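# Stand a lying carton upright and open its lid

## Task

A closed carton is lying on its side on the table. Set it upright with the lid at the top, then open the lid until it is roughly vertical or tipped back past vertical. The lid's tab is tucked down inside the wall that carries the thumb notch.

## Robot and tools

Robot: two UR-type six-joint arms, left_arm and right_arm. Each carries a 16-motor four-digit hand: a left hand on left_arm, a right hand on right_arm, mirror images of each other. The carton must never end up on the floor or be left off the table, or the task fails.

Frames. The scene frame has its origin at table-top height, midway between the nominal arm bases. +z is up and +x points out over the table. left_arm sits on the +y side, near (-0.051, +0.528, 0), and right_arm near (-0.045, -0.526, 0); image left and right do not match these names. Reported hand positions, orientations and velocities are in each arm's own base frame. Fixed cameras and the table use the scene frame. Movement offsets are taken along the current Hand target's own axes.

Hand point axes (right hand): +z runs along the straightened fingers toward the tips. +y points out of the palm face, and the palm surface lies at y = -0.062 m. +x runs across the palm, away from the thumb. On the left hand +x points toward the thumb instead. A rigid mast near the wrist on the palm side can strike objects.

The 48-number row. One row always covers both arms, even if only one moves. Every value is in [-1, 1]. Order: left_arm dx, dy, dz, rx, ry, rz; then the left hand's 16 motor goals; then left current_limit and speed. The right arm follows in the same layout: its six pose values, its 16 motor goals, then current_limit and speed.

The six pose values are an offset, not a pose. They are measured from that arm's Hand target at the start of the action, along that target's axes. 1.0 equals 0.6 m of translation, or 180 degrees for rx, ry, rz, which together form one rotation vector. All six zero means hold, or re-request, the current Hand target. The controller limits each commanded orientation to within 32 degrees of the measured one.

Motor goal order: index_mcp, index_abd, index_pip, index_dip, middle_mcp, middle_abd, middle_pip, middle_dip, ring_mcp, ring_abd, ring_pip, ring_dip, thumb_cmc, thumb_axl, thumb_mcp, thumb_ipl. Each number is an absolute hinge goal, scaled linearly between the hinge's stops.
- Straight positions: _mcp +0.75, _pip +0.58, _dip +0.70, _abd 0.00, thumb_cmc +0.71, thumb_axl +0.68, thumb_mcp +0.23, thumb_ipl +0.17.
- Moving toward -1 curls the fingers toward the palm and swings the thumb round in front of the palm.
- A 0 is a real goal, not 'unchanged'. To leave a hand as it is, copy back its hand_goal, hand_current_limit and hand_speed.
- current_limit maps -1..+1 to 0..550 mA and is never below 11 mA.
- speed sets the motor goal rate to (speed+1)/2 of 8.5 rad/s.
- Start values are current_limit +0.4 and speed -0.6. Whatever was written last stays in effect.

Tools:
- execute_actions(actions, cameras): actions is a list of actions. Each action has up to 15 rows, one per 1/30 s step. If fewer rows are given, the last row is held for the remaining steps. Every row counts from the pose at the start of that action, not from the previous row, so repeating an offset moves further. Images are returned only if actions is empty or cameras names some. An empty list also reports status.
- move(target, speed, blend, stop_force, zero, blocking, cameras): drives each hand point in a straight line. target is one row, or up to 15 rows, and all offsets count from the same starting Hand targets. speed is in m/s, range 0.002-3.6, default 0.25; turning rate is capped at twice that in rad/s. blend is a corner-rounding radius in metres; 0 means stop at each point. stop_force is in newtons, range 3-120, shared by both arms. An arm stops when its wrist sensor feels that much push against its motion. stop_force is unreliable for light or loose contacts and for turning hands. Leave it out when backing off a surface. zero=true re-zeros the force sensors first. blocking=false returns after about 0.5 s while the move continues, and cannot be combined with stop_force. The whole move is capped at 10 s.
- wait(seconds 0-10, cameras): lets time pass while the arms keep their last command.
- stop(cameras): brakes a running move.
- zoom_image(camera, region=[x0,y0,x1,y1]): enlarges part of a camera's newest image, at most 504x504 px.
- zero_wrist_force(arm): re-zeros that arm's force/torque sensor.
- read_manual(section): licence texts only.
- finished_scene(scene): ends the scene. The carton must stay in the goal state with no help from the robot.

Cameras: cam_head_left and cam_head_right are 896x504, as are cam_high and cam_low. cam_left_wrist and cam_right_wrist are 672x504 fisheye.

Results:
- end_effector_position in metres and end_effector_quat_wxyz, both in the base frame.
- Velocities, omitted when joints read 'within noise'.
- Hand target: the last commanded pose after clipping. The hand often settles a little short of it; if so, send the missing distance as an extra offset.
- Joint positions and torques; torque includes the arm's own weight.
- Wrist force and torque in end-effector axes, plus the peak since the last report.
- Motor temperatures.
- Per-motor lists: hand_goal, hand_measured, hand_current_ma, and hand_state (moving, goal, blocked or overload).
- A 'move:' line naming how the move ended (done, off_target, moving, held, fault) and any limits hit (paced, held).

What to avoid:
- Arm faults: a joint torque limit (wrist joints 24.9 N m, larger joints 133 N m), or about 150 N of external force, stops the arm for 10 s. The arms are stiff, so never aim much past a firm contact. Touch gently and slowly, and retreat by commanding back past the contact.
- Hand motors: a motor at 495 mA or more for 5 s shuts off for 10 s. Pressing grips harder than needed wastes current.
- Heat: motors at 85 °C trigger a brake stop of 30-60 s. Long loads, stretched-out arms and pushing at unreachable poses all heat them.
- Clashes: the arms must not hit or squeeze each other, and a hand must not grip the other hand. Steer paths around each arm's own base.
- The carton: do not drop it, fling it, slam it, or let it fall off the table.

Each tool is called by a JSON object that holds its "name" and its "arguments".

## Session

{"name": "execute_actions", "arguments": {"actions": []}}

{"name": "zoom_image", "arguments": {"camera": "cam_head_left", "region": [300, 130, 650, 330]}}

Scene clock: 0.00 s.
left_arm: end_effector_position=(+0.4063, +0.0850, +0.2300) hand_goal=(+0.754, +0.000, +0.576, +0.696, +0.754, +0.000, +0.576, +0.696, +0.754, +0.000, +0.576, +0.696, +0.714, +0.678, +0.226, +0.168) hand_measured=(+0.754, +0.000, +0.576, +0.696, +0.754, +0.000, +0.576, +0.696, +0.754, +0.000, +0.576, +0.696, +0.714, +0.678, +0.226, +0.168) hand_current_ma=(+0, +0, +0, +0, +0, +0, +0, +0, +0, +0, +0, +0, +0, +0, +0, +0) hand_state=(goal, goal, goal, goal, goal, goal, goal, goal, goal, goal, goal, goal, goal, goal, goal, goal) hand_current_limit=0.40 hand_speed=-0.60 end_effector_quat_wxyz=(+0.000, +0.000, +1.000, +0.000) | right_arm: end_effector_position=(+0.4063, -0.0850, +0.2300) hand_goal=(+0.754, +0.000, +0.576, +0.696, +0.754, +0.000, +0.576, +0.696, +0.754, +0.000, +0.576, +0.696, +0.714, +0.678, +0.226, +0.168) hand_measured=(+0.754, +0.000, +0.576, +0.696, +0.754, +0.000, +0.576, +0.696, +0.754, +0.000, +0.576, +0.696, +0.714, +0.678, +0.226, +0.168) hand_current_ma=(+0, +0, +0, +0, +0, +0, +0, +0, +0, +0, +0, +0, +0, +0, +0, +0) hand_state=(goal, goal, goal, goal, goal, goal, goal, goal, goal, goal, goal, goal, goal, goal, goal, goal) hand_current_limit=0.40 hand_speed=-0.60 end_effector_quat_wxyz=(+0.000, +1.000, +0.000, +0.000)
Joint positions: left_arm=[3.458 -1.419 -2.042 -1.252 1.571 -1.255] | right_arm=[-0.316 -1.723 2.042 -1.89 -1.571 1.255]
Joint velocities: within noise
Joint torques (N m): no reading
Motor temperatures (°C): left_arm=[36 36 32 36 41 45] | right_arm=[32 36 35 40 41 37]
Wrist force (N): no reading
Wrist torque (N m): no reading
Wrist force, peak (N): no reading
Hand target: left_arm +0.4063, +0.0850, +0.2300; +0.000, +0.000, +1.000, +0.000 | right_arm +0.4063, -0.0850, +0.2300; +0.000, +1.000, +0.000, +0.000

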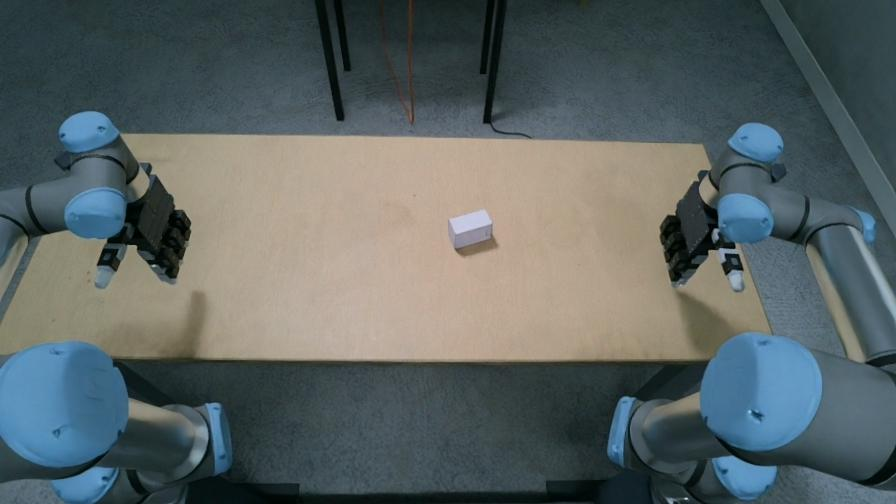

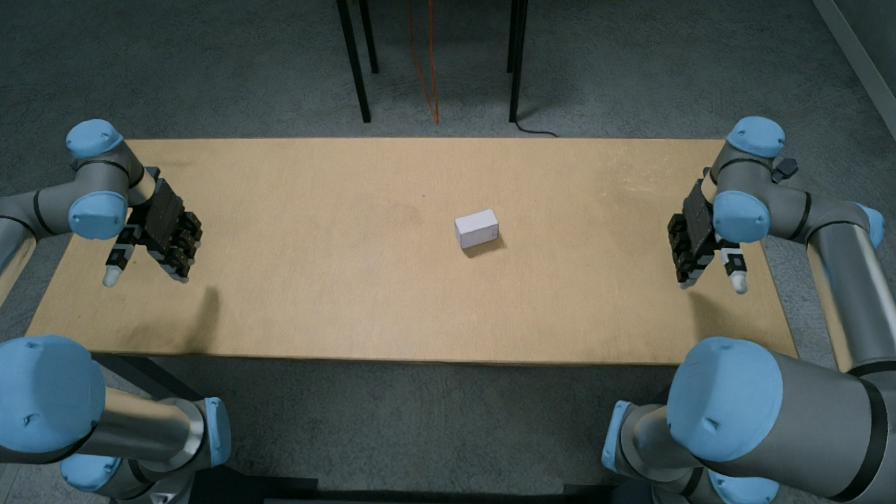

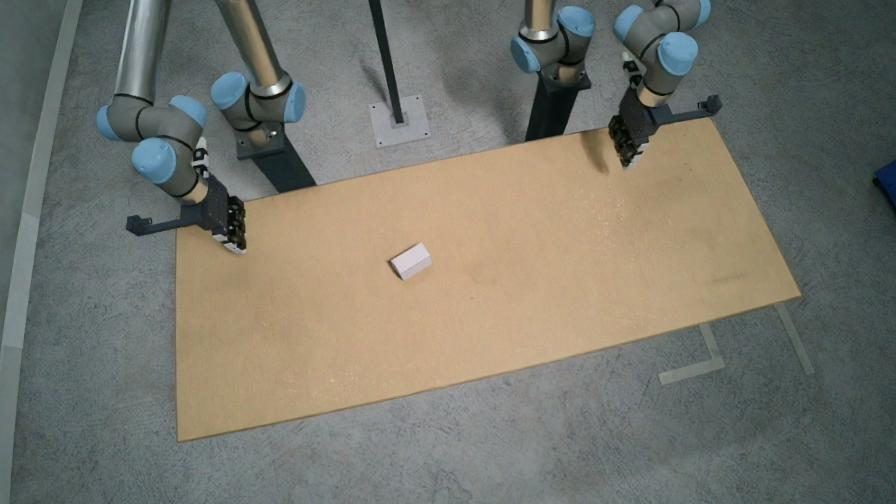

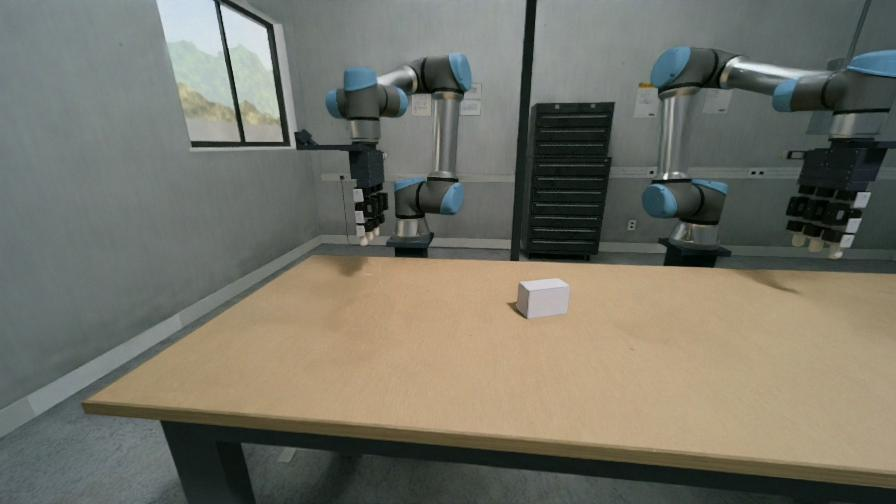

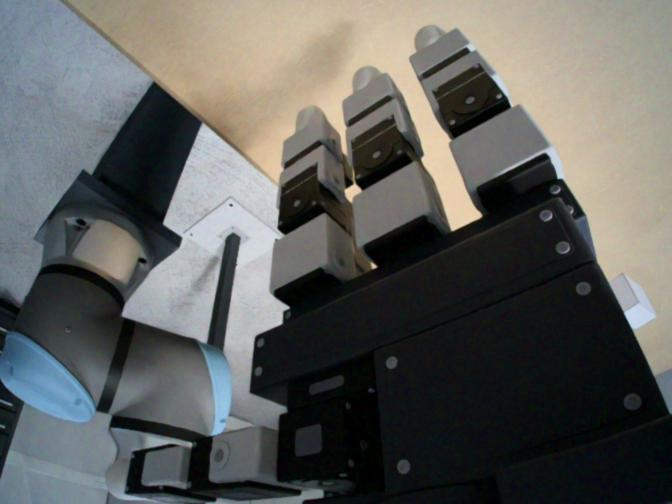

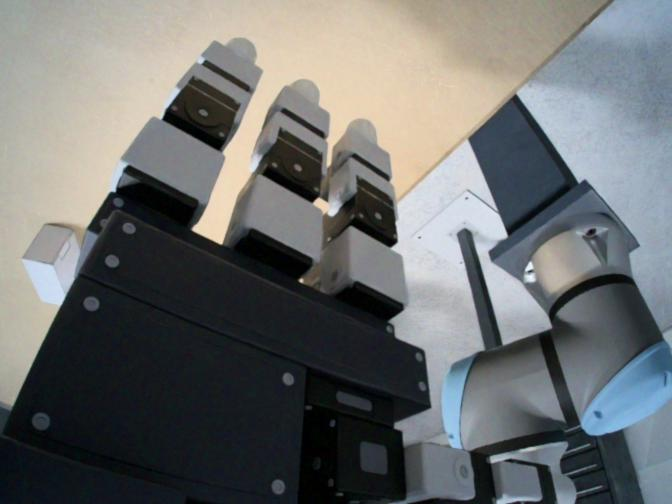

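Scaled by 1.440 from the camera's 896x504 image, which has a finer 1280x720 frame.

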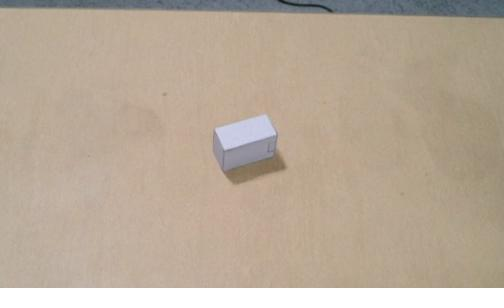

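{"name": "zoom_image", "arguments": {"camera": "cam_head_left", "region": [430, 190, 520, 260]}}

{"name": "zoom_image", "arguments": {"camera": "cam_head_right", "region": [430, 190, 520, 260]}}

{"name": "zoom_image", "arguments": {"camera": "cam_high", "region": [370, 225, 450, 295]}}

{"name": "zoom_image", "arguments": {"camera": "cam_low", "region": [490, 260, 590, 335]}}

{"name": "zoom_image", "arguments": {"camera": "cam_right_wrist", "region": [10, 210, 110, 320]}}

Scaled by 5.600 from the camera's 896x504 image, which has a finer 1280x720 frame.

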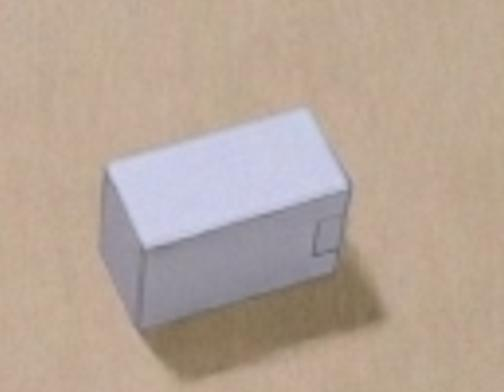

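Scaled by 5.600 from the camera's 896x504 image, which has a finer 1280x720 frame.

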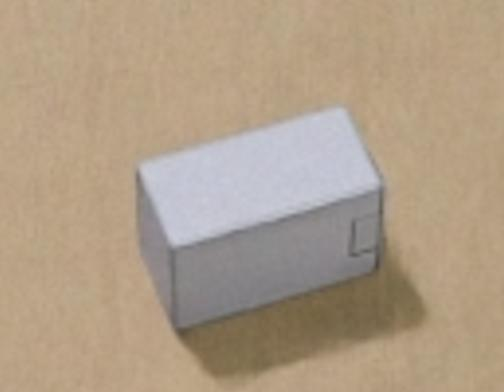

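Scaled by 6.300 from the camera's 896x504 image, which has a finer 1280x720 frame.

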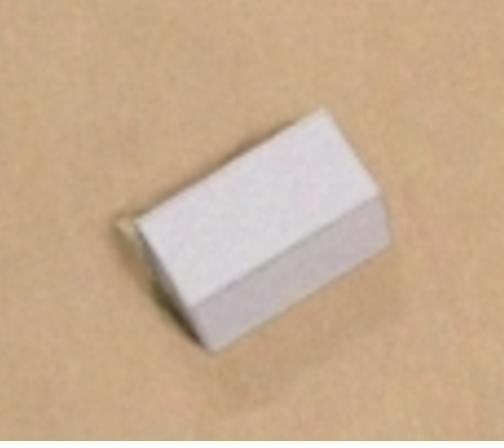

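Scaled by 5.040 from the camera's 896x504 image, which has a finer 1280x720 frame.

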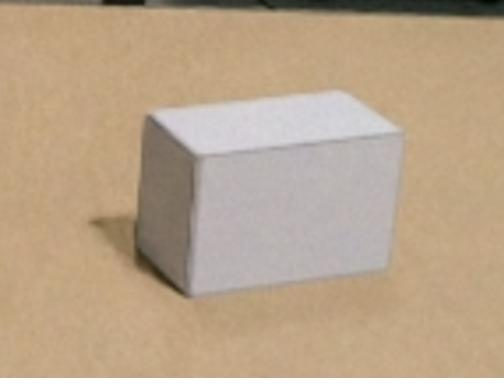

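Scaled by 4.582 from the camera's 672x504 image, which has a finer 960x720 frame.

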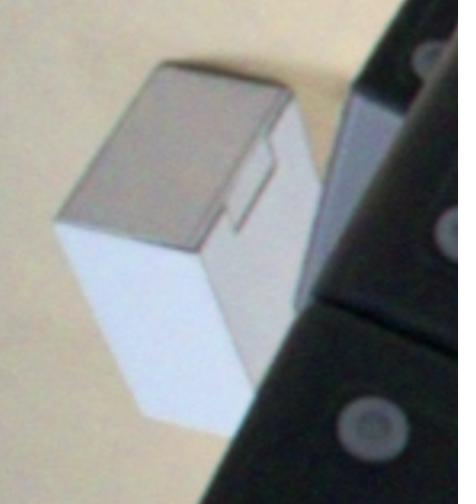

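{"name": "move", "arguments": {"target": [-0.1395,-0.5917,-0.0083,0.2198,-0.0403,-0.1108,0,0,0.576,0.696,-0.479,0,-0.737,0.551,0,0,0.576,0.696,0.714,0.678,-0.45,0.168,0.4,-0.6,0,0,0,0,0,0,0.479,0,0.576,0.696,-0.479,0,-0.737,0.551,-0.479,0,-0.737,0.551,0.714,0.678,-0.45,0.168,0.4,-0.6], "speed": 0.3}}

Scene clock: 79.20 s.
left_arm: end_effector_position=(+0.4900, -0.2700, +0.2350) hand_goal=(+0.000, +0.000, +0.576, +0.696, -0.478, +0.000, -0.736, +0.552, +0.000, +0.000, +0.576, +0.696, +0.714, +0.678, -0.450, +0.168) hand_measured=(+0.004, +0.000, +0.576, +0.696, -0.462, +0.000, -0.730, +0.556, +0.006, +0.000, +0.576, +0.696, +0.712, +0.678, -0.450, +0.168) hand_current_ma=(+4, +0, +0, +0, +24, +0, +6, +2, +6, +0, +0, +0, -1, +0, +0, +0) hand_state=(goal, goal, goal, goal, goal, goal, goal, goal, goal, goal, goal, goal, goal, goal, goal, goal) hand_current_limit=0.40 hand_speed=-0.60 end_effector_quat_wxyz=(+0.062, -0.170, +0.924, -0.336) | right_arm: end_effector_position=(+0.4063, -0.0850, +0.2300) hand_goal=(+0.480, +0.000, +0.576, +0.696, -0.478, +0.000, -0.736, +0.552, -0.478, +0.000, -0.736, +0.552, +0.714, +0.678, -0.450, +0.168) hand_measured=(+0.486, +0.000, +0.576, +0.696, -0.458, +0.000, -0.732, +0.554, -0.460, +0.000, -0.732, +0.554, +0.714, +0.678, -0.450, +0.168) hand_current_ma=(+21, +0, +2, +0, +78, +0, +12, +7, +69, +0, +10, +7, +1, -2, -1, -1) hand_state=(goal, goal, goal, goal, goal, goal, goal, goal, goal, goal, goal, goal, goal, goal, goal, goal) hand_current_limit=0.40 hand_speed=-0.60 end_effector_quat_wxyz=(+0.000, +1.000, +0.000, +0.000)
Joint positions: left_arm=[3.037 -1.677 -1.871 -0.803 0.96 -2.154] | right_arm=[-0.316 -1.723 2.042 -1.89 -1.571 1.255]
Joint torques (N m): left_arm=[-10.95 17.54 30.29 4.3 1.92 -2.08] | right_arm=[0.01 -17.55 -23.11 -2.76 -0.53 0.05]
Wrist force (N): left_arm=[0.1 -1.0 -0.3] | right_arm=[-0.1 0.0 0.0]
Wrist torque (N m): left_arm=[0.07 0.00 0.12] | right_arm=[0.13 0.00 -0.01]
Wrist force, peak (N): left_arm=[0.0 -2.0 0.5] | right_arm=[0.5 0.2 0.2]
Hand target: left_arm +0.4900, -0.2700, +0.2350; +0.062, -0.170, +0.924, -0.336 | right_arm +0.4063, -0.0850, +0.2300; +0.000, +1.000, +0.000, +0.000
Off the commanded pose: left_arm 0.000 m, 0 deg | right_arm 0.000 m, 0 deg.
move: done

{"name": "move", "arguments": {"target": [0.0814,-0.4176,0.4485,0,0,0,0,0,0.576,0.696,-0.479,0,-0.737,0.551,0,0,0.576,0.696,0.714,0.678,-0.45,0.168,0.4,-0.6,-0.01,-0.225,-0.067,0.3144,0.2165,0.3397,0.479,0,0.576,0.696,-0.479,0,-0.737,0.551,-0.479,0,-0.737,0.551,0.714,0.678,-0.45,0.168,0.4,-0.6], "speed": 0.3, "cameras": ["cam_head_left","cam_head_right","cam_low","cam_high"]}}

{"name": "zoom_image", "arguments": {"camera": "cam_head_left", "region": [400, 160, 540, 270]}}

{"name": "zoom_image", "arguments": {"camera": "cam_low", "region": [470, 180, 630, 340]}}

Scene clock: 102.57 s.
left_arm: end_effector_position=(+0.5739, -0.6285, +0.1900) hand_goal=(+0.000, +0.000, +0.576, +0.696, -0.478, +0.000, -0.736, +0.552, +0.000, +0.000, +0.576, +0.696, +0.714, +0.678, -0.450, +0.168) hand_measured=(+0.004, +0.000, +0.576, +0.696, -0.462, +0.000, -0.730, +0.556, +0.004, +0.000, +0.576, +0.696, +0.712, +0.678, -0.450, +0.168) hand_current_ma=(+3, +0, +0, +0, +23, +0, +6, +2, +4, +0, +0, +0, -1, +0, +0, +0) hand_state=(goal, goal, goal, goal, goal, goal, goal, goal, goal, goal, goal, goal, goal, goal, goal, goal) hand_current_limit=0.40 hand_speed=-0.60 end_effector_quat_wxyz=(+0.062, -0.170, +0.924, -0.337) | right_arm: end_effector_position=(+0.4003, +0.0500, +0.2702) hand_goal=(+0.480, +0.000, +0.576, +0.696, -0.478, +0.000, -0.736, +0.552, -0.478, +0.000, -0.736, +0.552, +0.714, +0.678, -0.450, +0.168) hand_measured=(+0.474, +0.000, +0.576, +0.696, -0.466, +0.000, -0.732, +0.554, -0.466, +0.000, -0.732, +0.554, +0.710, +0.676, -0.450, +0.168) hand_current_ma=(-21, +0, +2, +0, +50, +0, +12, +7, +43, +0, +10, +7, -10, -4, -1, -1) hand_state=(goal, goal, goal, goal, goal, goal, goal, goal, goal, goal, goal, goal, goal, goal, goal, goal) hand_current_limit=0.40 hand_speed=-0.60 end_effector_quat_wxyz=(-0.443, +0.695, -0.478, +0.305)
Joint positions: left_arm=[2.547 -2.385 -0.988 -0.737 1.192 -2.647] | right_arm=[-0.694 -2.109 2.516 -2.788 -0.659 2.496]
Joint torques (N m): left_arm=[-11.2 48.56 31.83 1.51 2.43 -2.09] | right_arm=[9.45 12.56 -13.73 -4.05 -0.89 1.52]
Wrist force (N): left_arm=[-0.1 -1.0 -0.3] | right_arm=[0.7 -1.2 -0.7]
Wrist torque (N m): left_arm=[0.07 0.04 0.09] | right_arm=[-0.17 -0.07 -0.14]
Wrist force, peak (N): left_arm=[0.1 -1.3 -0.6] | right_arm=[0.4 -1.3 -1.0]
Hand target: left_arm +0.5739, -0.6285, +0.1900; +0.062, -0.170, +0.924, -0.336 | right_arm +0.4003, +0.0500, +0.2702; -0.443, +0.695, -0.478, +0.305
Off the commanded pose: left_arm 0.000 m, 0 deg | right_arm 0.000 m, 0 deg.
move: done
Images, in order (width x height): cam_head_left 896x504, cam_head_right 896x504, cam_high 896x504, cam_low 896x504.

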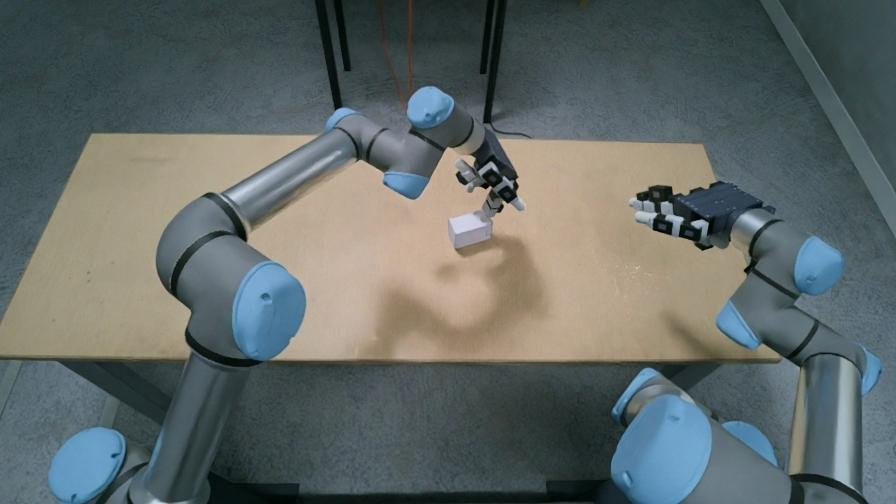

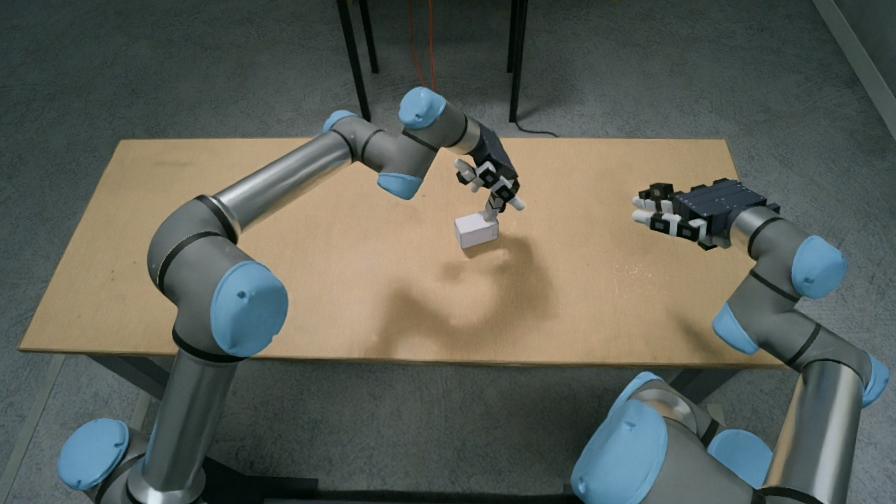

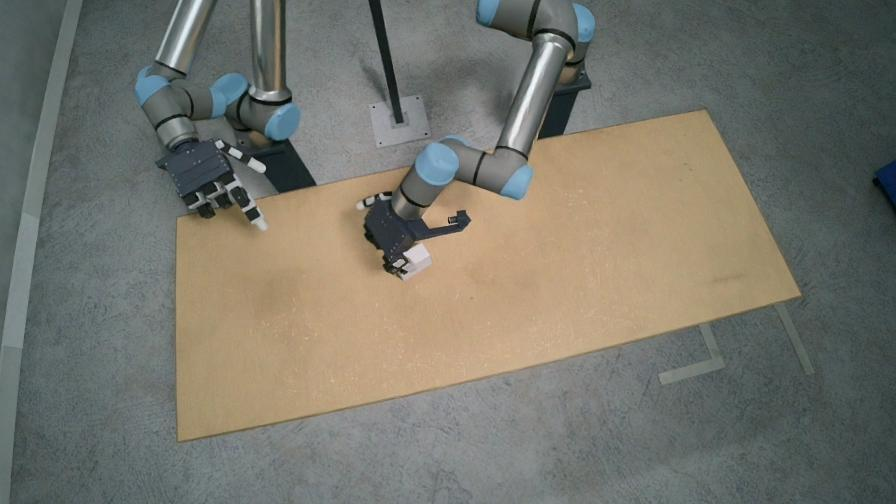

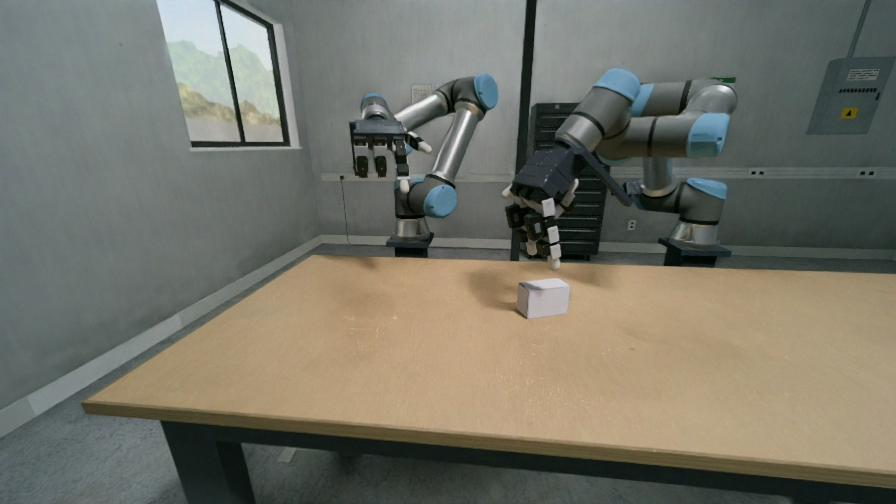

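Scaled by 3.600 from the camera's 896x504 image, which has a finer 1280x720 frame.

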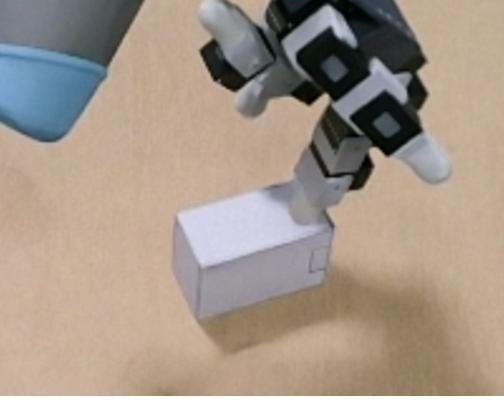

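Scaled by 3.150 from the camera's 896x504 image, which has a finer 1280x720 frame.

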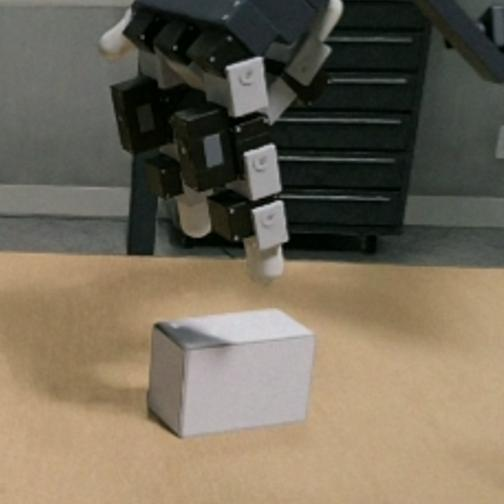

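{"name": "move", "arguments": {"target": [0,0.105,0.1251,0,0,0,0,0,0.576,0.696,-0.479,0,-0.737,0.551,0,0,0.576,0.696,0.714,0.678,-0.45,0.168,0.4,-0.6,0,0,0,0,0,0,0.479,0,0.576,0.696,-0.479,0,-0.737,0.551,-0.479,0,-0.737,0.551,0.714,0.678,-0.45,0.168,0.4,-0.6], "speed": 0.06, "stop_force": 4, "cameras": ["cam_head_left","cam_low","cam_high"]}}

{"name": "zoom_image", "arguments": {"camera": "cam_head_left", "region": [430, 180, 530, 260]}}

{"name": "zoom_image", "arguments": {"camera": "cam_low", "region": [470, 220, 630, 340]}}

{"name": "zoom_image", "arguments": {"camera": "cam_high", "region": [360, 225, 450, 295]}}

Scene clock: 122.00 s.
left_arm: end_effector_position=(+0.5739, -0.6285, +0.0920) hand_goal=(+0.000, +0.000, +0.576, +0.696, -0.478, +0.000, -0.736, +0.552, +0.000, +0.000, +0.576, +0.696, +0.714, +0.678, -0.450, +0.168) hand_measured=(+0.004, +0.000, +0.576, +0.696, -0.462, +0.000, -0.730, +0.556, +0.004, +0.000, +0.576, +0.696, +0.712, +0.678, -0.450, +0.168) hand_current_ma=(+3, +0, +0, +0, +23, +0, +6, +2, +4, +0, +0, +0, -1, +0, +0, +0) hand_state=(goal, goal, goal, goal, goal, goal, goal, goal, goal, goal, goal, goal, goal, goal, goal, goal) hand_current_limit=0.40 hand_speed=-0.60 end_effector_quat_wxyz=(+0.062, -0.170, +0.924, -0.336) | right_arm: end_effector_position=(+0.4003, +0.0500, +0.2702) hand_goal=(+0.480, +0.000, +0.576, +0.696, -0.478, +0.000, -0.736, +0.552, -0.478, +0.000, -0.736, +0.552, +0.714, +0.678, -0.450, +0.168) hand_measured=(+0.474, +0.000, +0.576, +0.696, -0.466, +0.000, -0.732, +0.554, -0.466, +0.000, -0.732, +0.554, +0.710, +0.676, -0.450, +0.168) hand_current_ma=(-21, +0, +2, +0, +50, +0, +12, +7, +43, +0, +10, +7, -10, -4, -1, -1) hand_state=(goal, goal, goal, goal, goal, goal, goal, goal, goal, goal, goal, goal, goal, goal, goal, goal) hand_current_limit=0.40 hand_speed=-0.60 end_effector_quat_wxyz=(-0.443, +0.695, -0.478, +0.305)
Joint positions: left_arm=[2.547 -2.471 -1.092 -0.548 1.192 -2.647] | right_arm=[-0.694 -2.109 2.516 -2.788 -0.66 2.496]
Joint torques (N m): left_arm=[-11.7 49.87 17.28 4.44 1.45 -2] | right_arm=[8.54 13.13 -13.78 -4.16 -0.83 1.39]
Wrist force (N): left_arm=[-0.2 -0.6 -0.2] | right_arm=[0.5 -1.1 -0.7]
Wrist torque (N m): left_arm=[0.10 0.06 0.05] | right_arm=[-0.16 -0.05 -0.16]
Wrist force, peak (N): left_arm=[0.1 -1.5 -0.6] | right_arm=[0.7 -1.3 -1.2]
Hand target: left_arm +0.5739, -0.6285, +0.0920; +0.062, -0.170, +0.924, -0.336 | right_arm +0.4003, +0.0500, +0.2702; -0.443, +0.695, -0.478, +0.305
Off the commanded pose: left_arm 0.000 m, 0 deg | right_arm 0.000 m, 0 deg.
move: done
Images, in order (width x height): cam_head_left 896x504, cam_high 896x504, cam_low 896x504.

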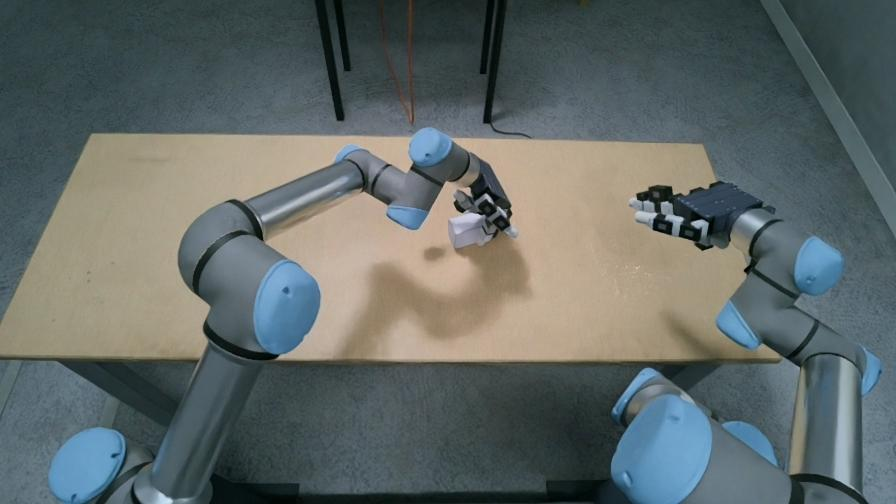

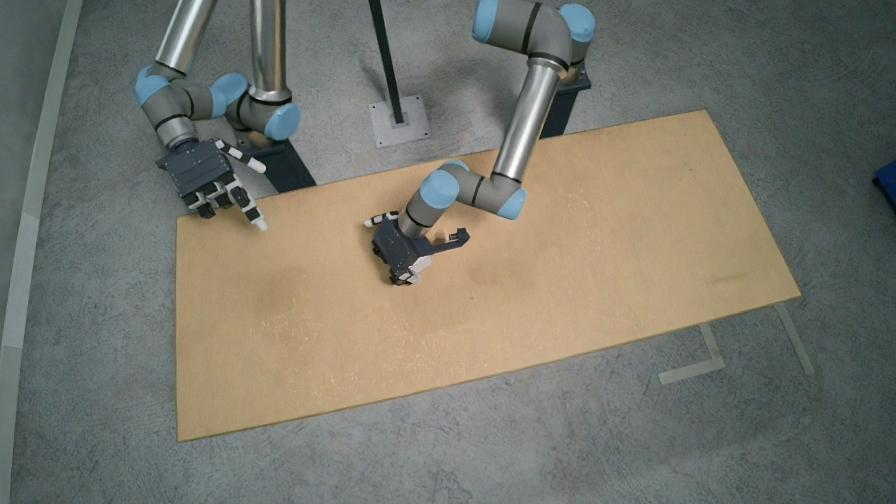

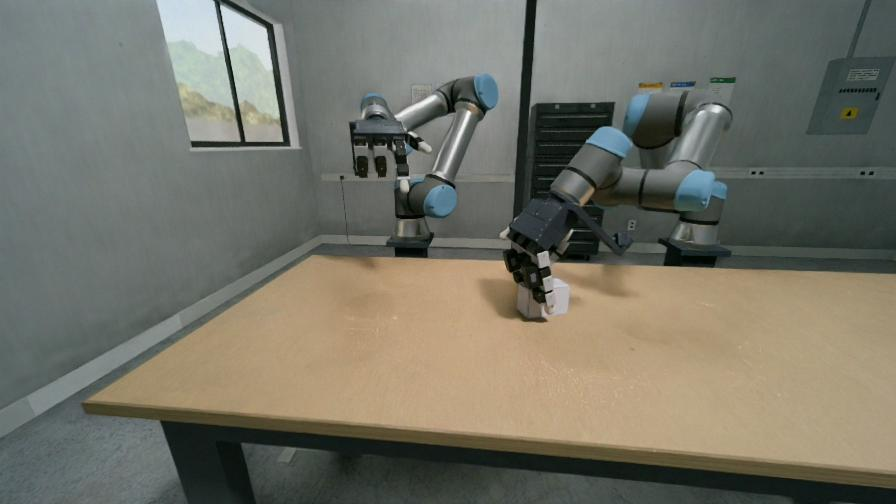

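Scaled by 5.040 from the camera's 896x504 image, which has a finer 1280x720 frame.

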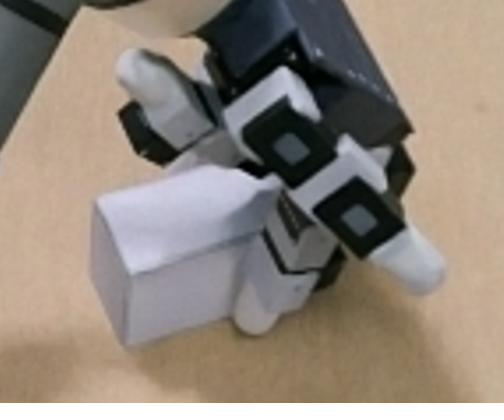

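Scaled by 3.150 from the camera's 896x504 image, which has a finer 1280x720 frame.

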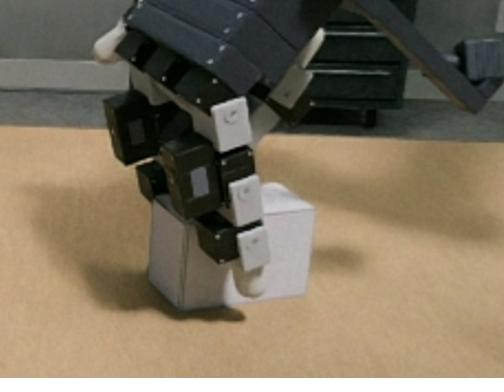

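Scaled by 5.600 from the camera's 896x504 image, which has a finer 1280x720 frame.

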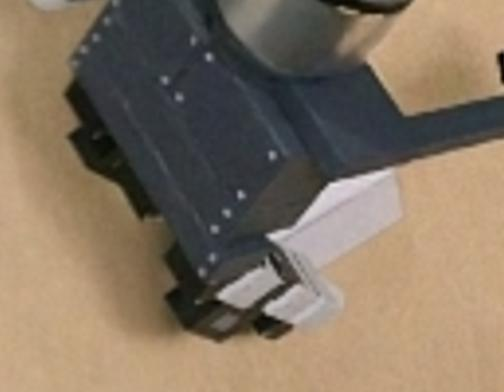

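{"name": "move", "arguments": {"target": [0,0,0,0,0,0,0,-0.35,0.576,0.696,-0.479,0,-0.737,0.551,0,0.35,0.576,0.696,0.714,0.678,-0.45,0.168,0.7,-0.9,0,0,0,0,0,0,0.479,0,0.576,0.696,-0.479,0,-0.737,0.551,-0.479,0,-0.737,0.551,0.714,0.678,-0.45,0.168,0.4,-0.6], "cameras": ["cam_head_left","cam_low"]}}

{"name": "zoom_image", "arguments": {"camera": "cam_head_left", "region": [430, 180, 530, 260]}}

{"name": "zoom_image", "arguments": {"camera": "cam_low", "region": [470, 220, 630, 340]}}

Scene clock: 133.77 s.
left_arm: end_effector_position=(+0.5739, -0.6285, +0.0920) hand_goal=(+0.000, -0.350, +0.576, +0.696, -0.478, +0.000, -0.736, +0.552, +0.000, +0.350, +0.576, +0.696, +0.714, +0.678, -0.450, +0.168) hand_measured=(+0.000, -0.086, +0.576, +0.696, -0.462, +0.000, -0.730, +0.556, +0.004, +0.094, +0.576, +0.696, +0.712, +0.678, -0.450, +0.168) hand_current_ma=(+0, +468, +0, +0, +23, +0, +6, +2, +4, -466, +0, +0, -1, +0, +0, +0) hand_state=(goal, blocked, goal, goal, goal, goal, goal, goal, goal, blocked, goal, goal, goal, goal, goal, goal) hand_current_limit=0.70 hand_speed=-0.90 end_effector_quat_wxyz=(+0.062, -0.170, +0.924, -0.336) | right_arm: end_effector_position=(+0.4003, +0.0500, +0.2702) hand_goal=(+0.480, +0.000, +0.576, +0.696, -0.478, +0.000, -0.736, +0.552, -0.478, +0.000, -0.736, +0.552, +0.714, +0.678, -0.450, +0.168) hand_measured=(+0.474, +0.000, +0.576, +0.696, -0.466, +0.000, -0.732, +0.554, -0.466, +0.000, -0.732, +0.554, +0.710, +0.676, -0.450, +0.168) hand_current_ma=(-21, +0, +2, +0, +50, +0, +12, +7, +43, +0, +10, +7, -10, -4, -1, -1) hand_state=(goal, goal, goal, goal, goal, goal, goal, goal, goal, goal, goal, goal, goal, goal, goal, goal) hand_current_limit=0.40 hand_speed=-0.60 end_effector_quat_wxyz=(-0.443, +0.695, -0.478, +0.305)
Joint positions: left_arm=[2.547 -2.471 -1.092 -0.548 1.192 -2.647] | right_arm=[-0.694 -2.109 2.516 -2.788 -0.66 2.496]
Joint torques (N m): left_arm=[-11.68 50.01 18.29 4.51 0.53 -1.87] | right_arm=[9.59 13.39 -14.04 -4.2 -0.79 1.46]
Wrist force (N): left_arm=[-0.1 -0.5 0.1] | right_arm=[0.5 -1.2 -0.9]
Wrist torque (N m): left_arm=[0.08 0.06 0.05] | right_arm=[-0.16 -0.05 -0.16]
Wrist force, peak (N): left_arm=[-0.1 -1.1 -0.3] | right_arm=[0.6 -1.4 -1.0]
Hand target: left_arm +0.5739, -0.6285, +0.0920; +0.062, -0.170, +0.924, -0.336 | right_arm +0.4003, +0.0500, +0.2702; -0.443, +0.695, -0.478, +0.305
Off the commanded pose: left_arm 0.000 m, 0 deg | right_arm 0.000 m, 0 deg.
move: done
Images, in order (width x height): cam_head_left 896x504, cam_low 896x504.

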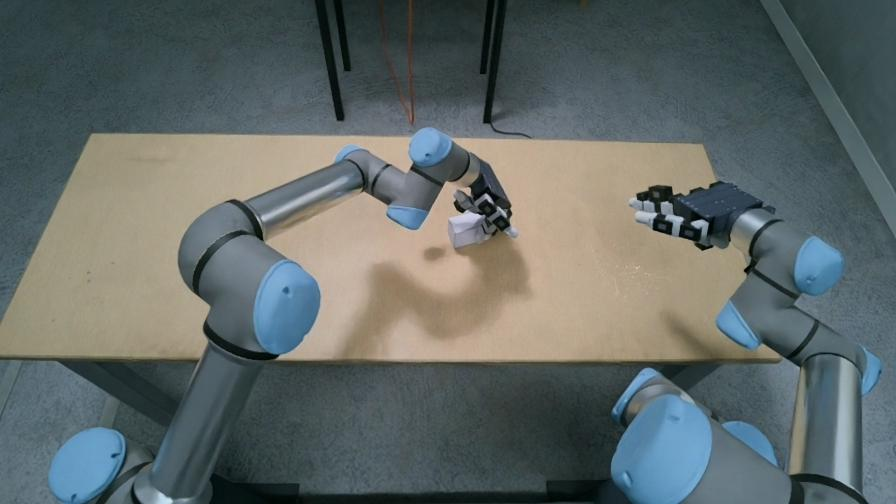

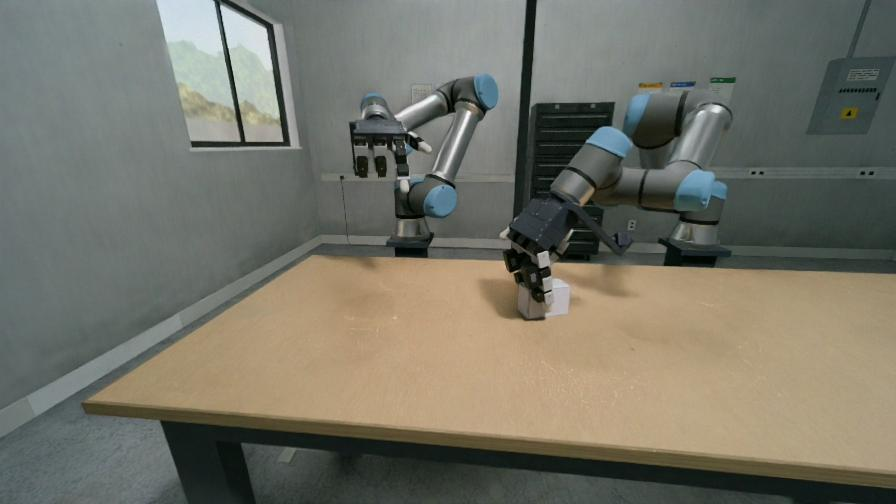

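Scaled by 5.040 from the camera's 896x504 image, which has a finer 1280x720 frame.

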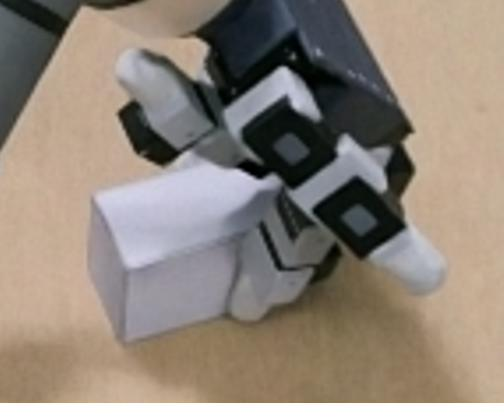

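Scaled by 3.150 from the camera's 896x504 image, which has a finer 1280x720 frame.

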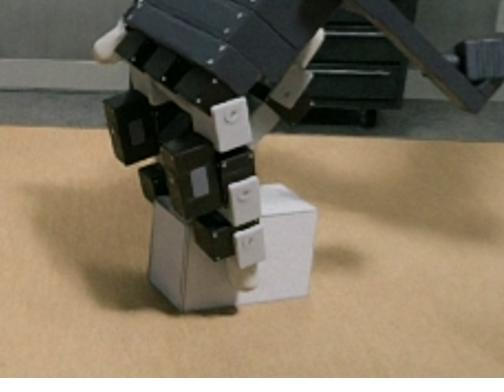

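{"name": "move", "arguments": {"target": [0,-0.0643,-0.0766,0,0,0,0,-0.35,0.576,0.696,-0.479,0,-0.737,0.551,0,0.35,0.576,0.696,0.714,0.678,-0.45,0.168,0.7,-0.9,0,0,0,0,0,0,0.479,0,0.576,0.696,-0.479,0,-0.737,0.551,-0.479,0,-0.737,0.551,0.714,0.678,-0.45,0.168,0.4,-0.6], "speed": 0.05, "cameras": ["cam_low"]}}

{"name": "zoom_image", "arguments": {"camera": "cam_low", "region": [470, 200, 630, 340]}}

Scene clock: 149.90 s.
left_arm: end_effector_position=(+0.5739, -0.6285, +0.1518) hand_goal=(+0.000, -0.350, +0.576, +0.696, -0.478, +0.000, -0.736, +0.552, +0.000, +0.350, +0.576, +0.696, +0.714, +0.678, -0.450, +0.168) hand_measured=(+0.000, -0.086, +0.576, +0.696, -0.462, +0.000, -0.730, +0.556, +0.004, +0.094, +0.576, +0.696, +0.712, +0.678, -0.450, +0.168) hand_current_ma=(+0, +468, +0, +0, +23, +0, +6, +2, +4, -467, +0, +0, -1, +0, +0, +0) hand_state=(goal, blocked, goal, goal, goal, goal, goal, goal, goal, blocked, goal, goal, goal, goal, goal, goal) hand_current_limit=0.70 hand_speed=-0.90 end_effector_quat_wxyz=(+0.062, -0.170, +0.924, -0.336) | right_arm: end_effector_position=(+0.4003, +0.0500, +0.2702) hand_goal=(+0.480, +0.000, +0.576, +0.696, -0.478, +0.000, -0.736, +0.552, -0.478, +0.000, -0.736, +0.552, +0.714, +0.678, -0.450, +0.168) hand_measured=(+0.474, +0.000, +0.576, +0.696, -0.466, +0.000, -0.732, +0.554, -0.466, +0.000, -0.732, +0.554, +0.710, +0.676, -0.450, +0.168) hand_current_ma=(-21, +0, +2, +0, +50, +0, +12, +7, +43, +0, +10, +7, -10, -4, -1, -1) hand_state=(goal, goal, goal, goal, goal, goal, goal, goal, goal, goal, goal, goal, goal, goal, goal, goal) hand_current_limit=0.40 hand_speed=-0.60 end_effector_quat_wxyz=(-0.443, +0.695, -0.478, +0.305)
Joint positions: left_arm=[2.547 -2.413 -1.037 -0.66 1.192 -2.647] | right_arm=[-0.694 -2.109 2.516 -2.788 -0.66 2.496]
Joint torques (N m): left_arm=[-9.03 68.49 30.47 1.67 -0.9 0.19] | right_arm=[8.6 12.78 -13.98 -4.16 -0.68 1.31]
Wrist force (N): left_arm=[0.0 -0.6 -0.1] | right_arm=[0.4 -1.1 -0.8]
Wrist torque (N m): left_arm=[0.08 0.04 0.10] | right_arm=[-0.15 -0.04 -0.16]
Wrist force, peak (N): left_arm=[0.1 -0.9 -0.4] | right_arm=[0.8 -1.4 -0.9]
Hand target: left_arm +0.5739, -0.6285, +0.1520; +0.062, -0.170, +0.924, -0.336 | right_arm +0.4003, +0.0500, +0.2702; -0.443, +0.695, -0.478, +0.305
Off the commanded pose: left_arm 0.000 m, 0 deg | right_arm 0.000 m, 0 deg.
move: done
Images, in order (width x height): cam_low 896x504.

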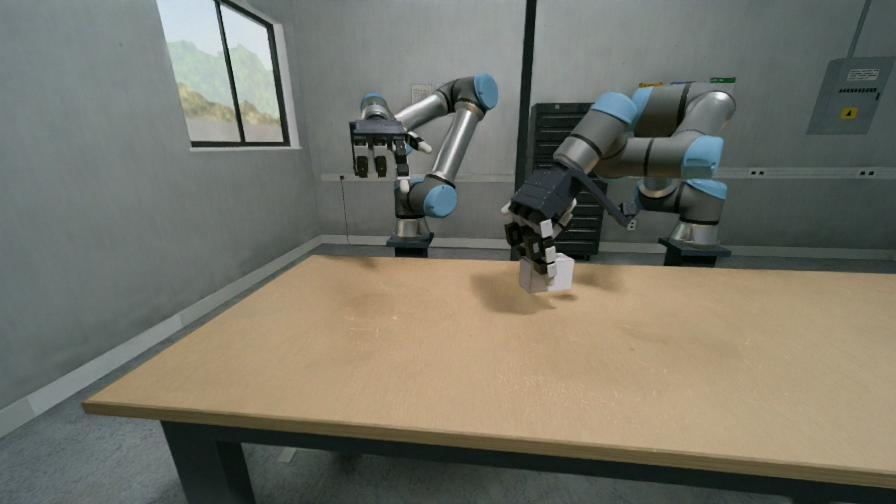

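Scaled by 3.150 from the camera's 896x504 image, which has a finer 1280x720 frame.

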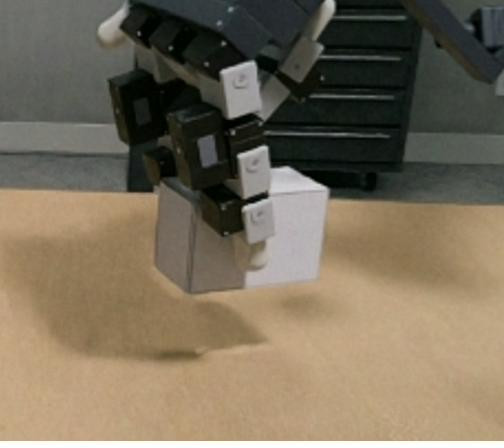

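{"name": "move", "arguments": {"target": [0,0,0,0,0,0,0.548,-0.35,0.942,0.957,-0.479,0,-0.737,0.551,0.548,0.35,0.942,0.957,0.714,0.678,-0.45,0.168,0.7,-0.93,0,0,0,0,0,0,0.479,0,0.576,0.696,-0.479,0,-0.737,0.551,-0.479,0,-0.737,0.551,0.714,0.678,-0.45,0.168,0.4,-0.6], "cameras": ["cam_low","cam_head_left"]}}

{"name": "zoom_image", "arguments": {"camera": "cam_low", "region": [450, 180, 610, 320]}}

{"name": "zoom_image", "arguments": {"camera": "cam_head_left", "region": [450, 120, 570, 230]}}

Scene clock: 160.37 s.
left_arm: end_effector_position=(+0.5739, -0.6285, +0.1520) hand_goal=(+0.548, -0.350, +0.942, +0.958, -0.478, +0.000, -0.736, +0.552, +0.548, +0.350, +0.942, +0.958, +0.714, +0.678, -0.450, +0.168) hand_measured=(+0.530, -0.086, +0.936, +0.954, -0.462, +0.000, -0.730, +0.556, +0.534, +0.106, +0.940, +0.956, +0.712, +0.678, -0.450, +0.168) hand_current_ma=(-31, +468, -6, -3, +23, +0, +6, +2, -21, -467, -1, -2, -1, +0, +0, +0) hand_state=(goal, blocked, goal, goal, goal, goal, goal, goal, goal, blocked, goal, goal, goal, goal, goal, goal) hand_current_limit=0.70 hand_speed=-0.93 end_effector_quat_wxyz=(+0.062, -0.170, +0.924, -0.336) | right_arm: end_effector_position=(+0.4003, +0.0500, +0.2702) hand_goal=(+0.480, +0.000, +0.576, +0.696, -0.478, +0.000, -0.736, +0.552, -0.478, +0.000, -0.736, +0.552, +0.714, +0.678, -0.450, +0.168) hand_measured=(+0.474, +0.000, +0.576, +0.696, -0.466, +0.000, -0.732, +0.554, -0.466, +0.000, -0.732, +0.554, +0.710, +0.676, -0.450, +0.168) hand_current_ma=(-21, +0, +2, +0, +50, +0, +12, +7, +43, +0, +10, +7, -10, -4, -1, -1) hand_state=(goal, goal, goal, goal, goal, goal, goal, goal, goal, goal, goal, goal, goal, goal, goal, goal) hand_current_limit=0.40 hand_speed=-0.60 end_effector_quat_wxyz=(-0.443, +0.695, -0.478, +0.305)
Joint positions: left_arm=[2.547 -2.413 -1.037 -0.66 1.192 -2.647] | right_arm=[-0.694 -2.109 2.516 -2.788 -0.66 2.496]
Joint torques (N m): left_arm=[5.58 65.55 32.08 1.58 -2.72 1.7] | right_arm=[8.75 12.77 -14.11 -4.22 -0.83 1.41]
Wrist force (N): left_arm=[0.1 -0.7 -0.4] | right_arm=[0.7 -1.3 -0.8]
Wrist torque (N m): left_arm=[-0.01 0.01 0.11] | right_arm=[-0.18 -0.07 -0.15]
Wrist force, peak (N): left_arm=[0.0 -0.8 -0.2] | right_arm=[0.9 -1.4 -0.9]
Hand target: left_arm +0.5739, -0.6285, +0.1520; +0.062, -0.170, +0.924, -0.336 | right_arm +0.4003, +0.0500, +0.2702; -0.443, +0.695, -0.478, +0.305
Off the commanded pose: left_arm 0.000 m, 0 deg | right_arm 0.000 m, 0 deg.
move: done
Images, in order (width x height): cam_head_left 896x504, cam_low 896x504.

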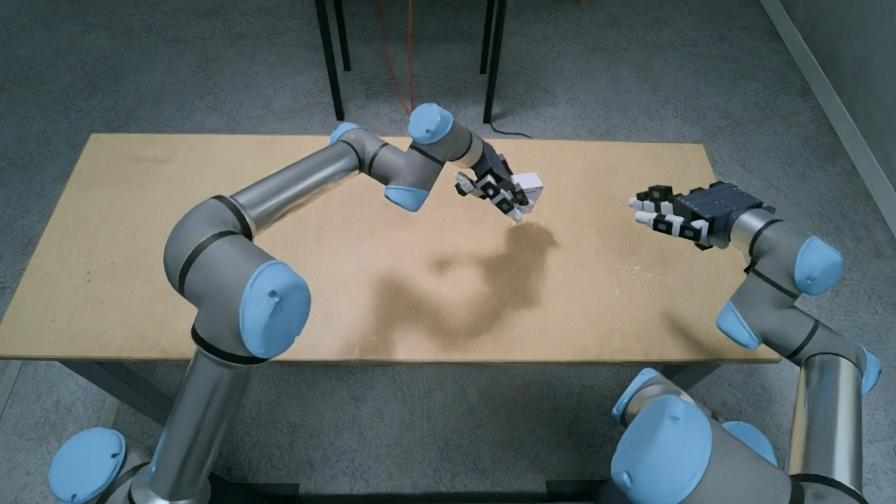

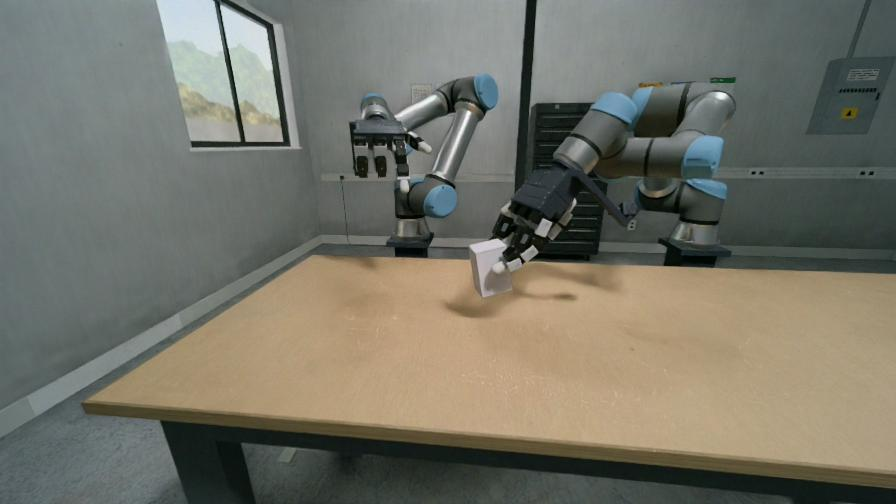

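Scaled by 3.150 from the camera's 896x504 image, which has a finer 1280x720 frame.

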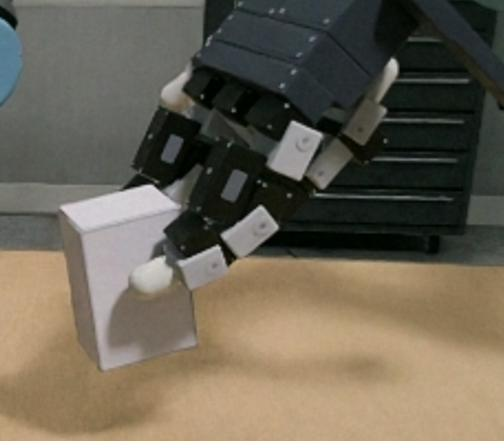

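Scaled by 4.200 from the camera's 896x504 image, which has a finer 1280x720 frame.

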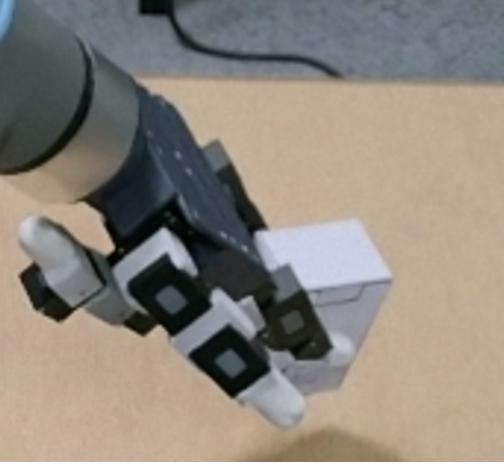

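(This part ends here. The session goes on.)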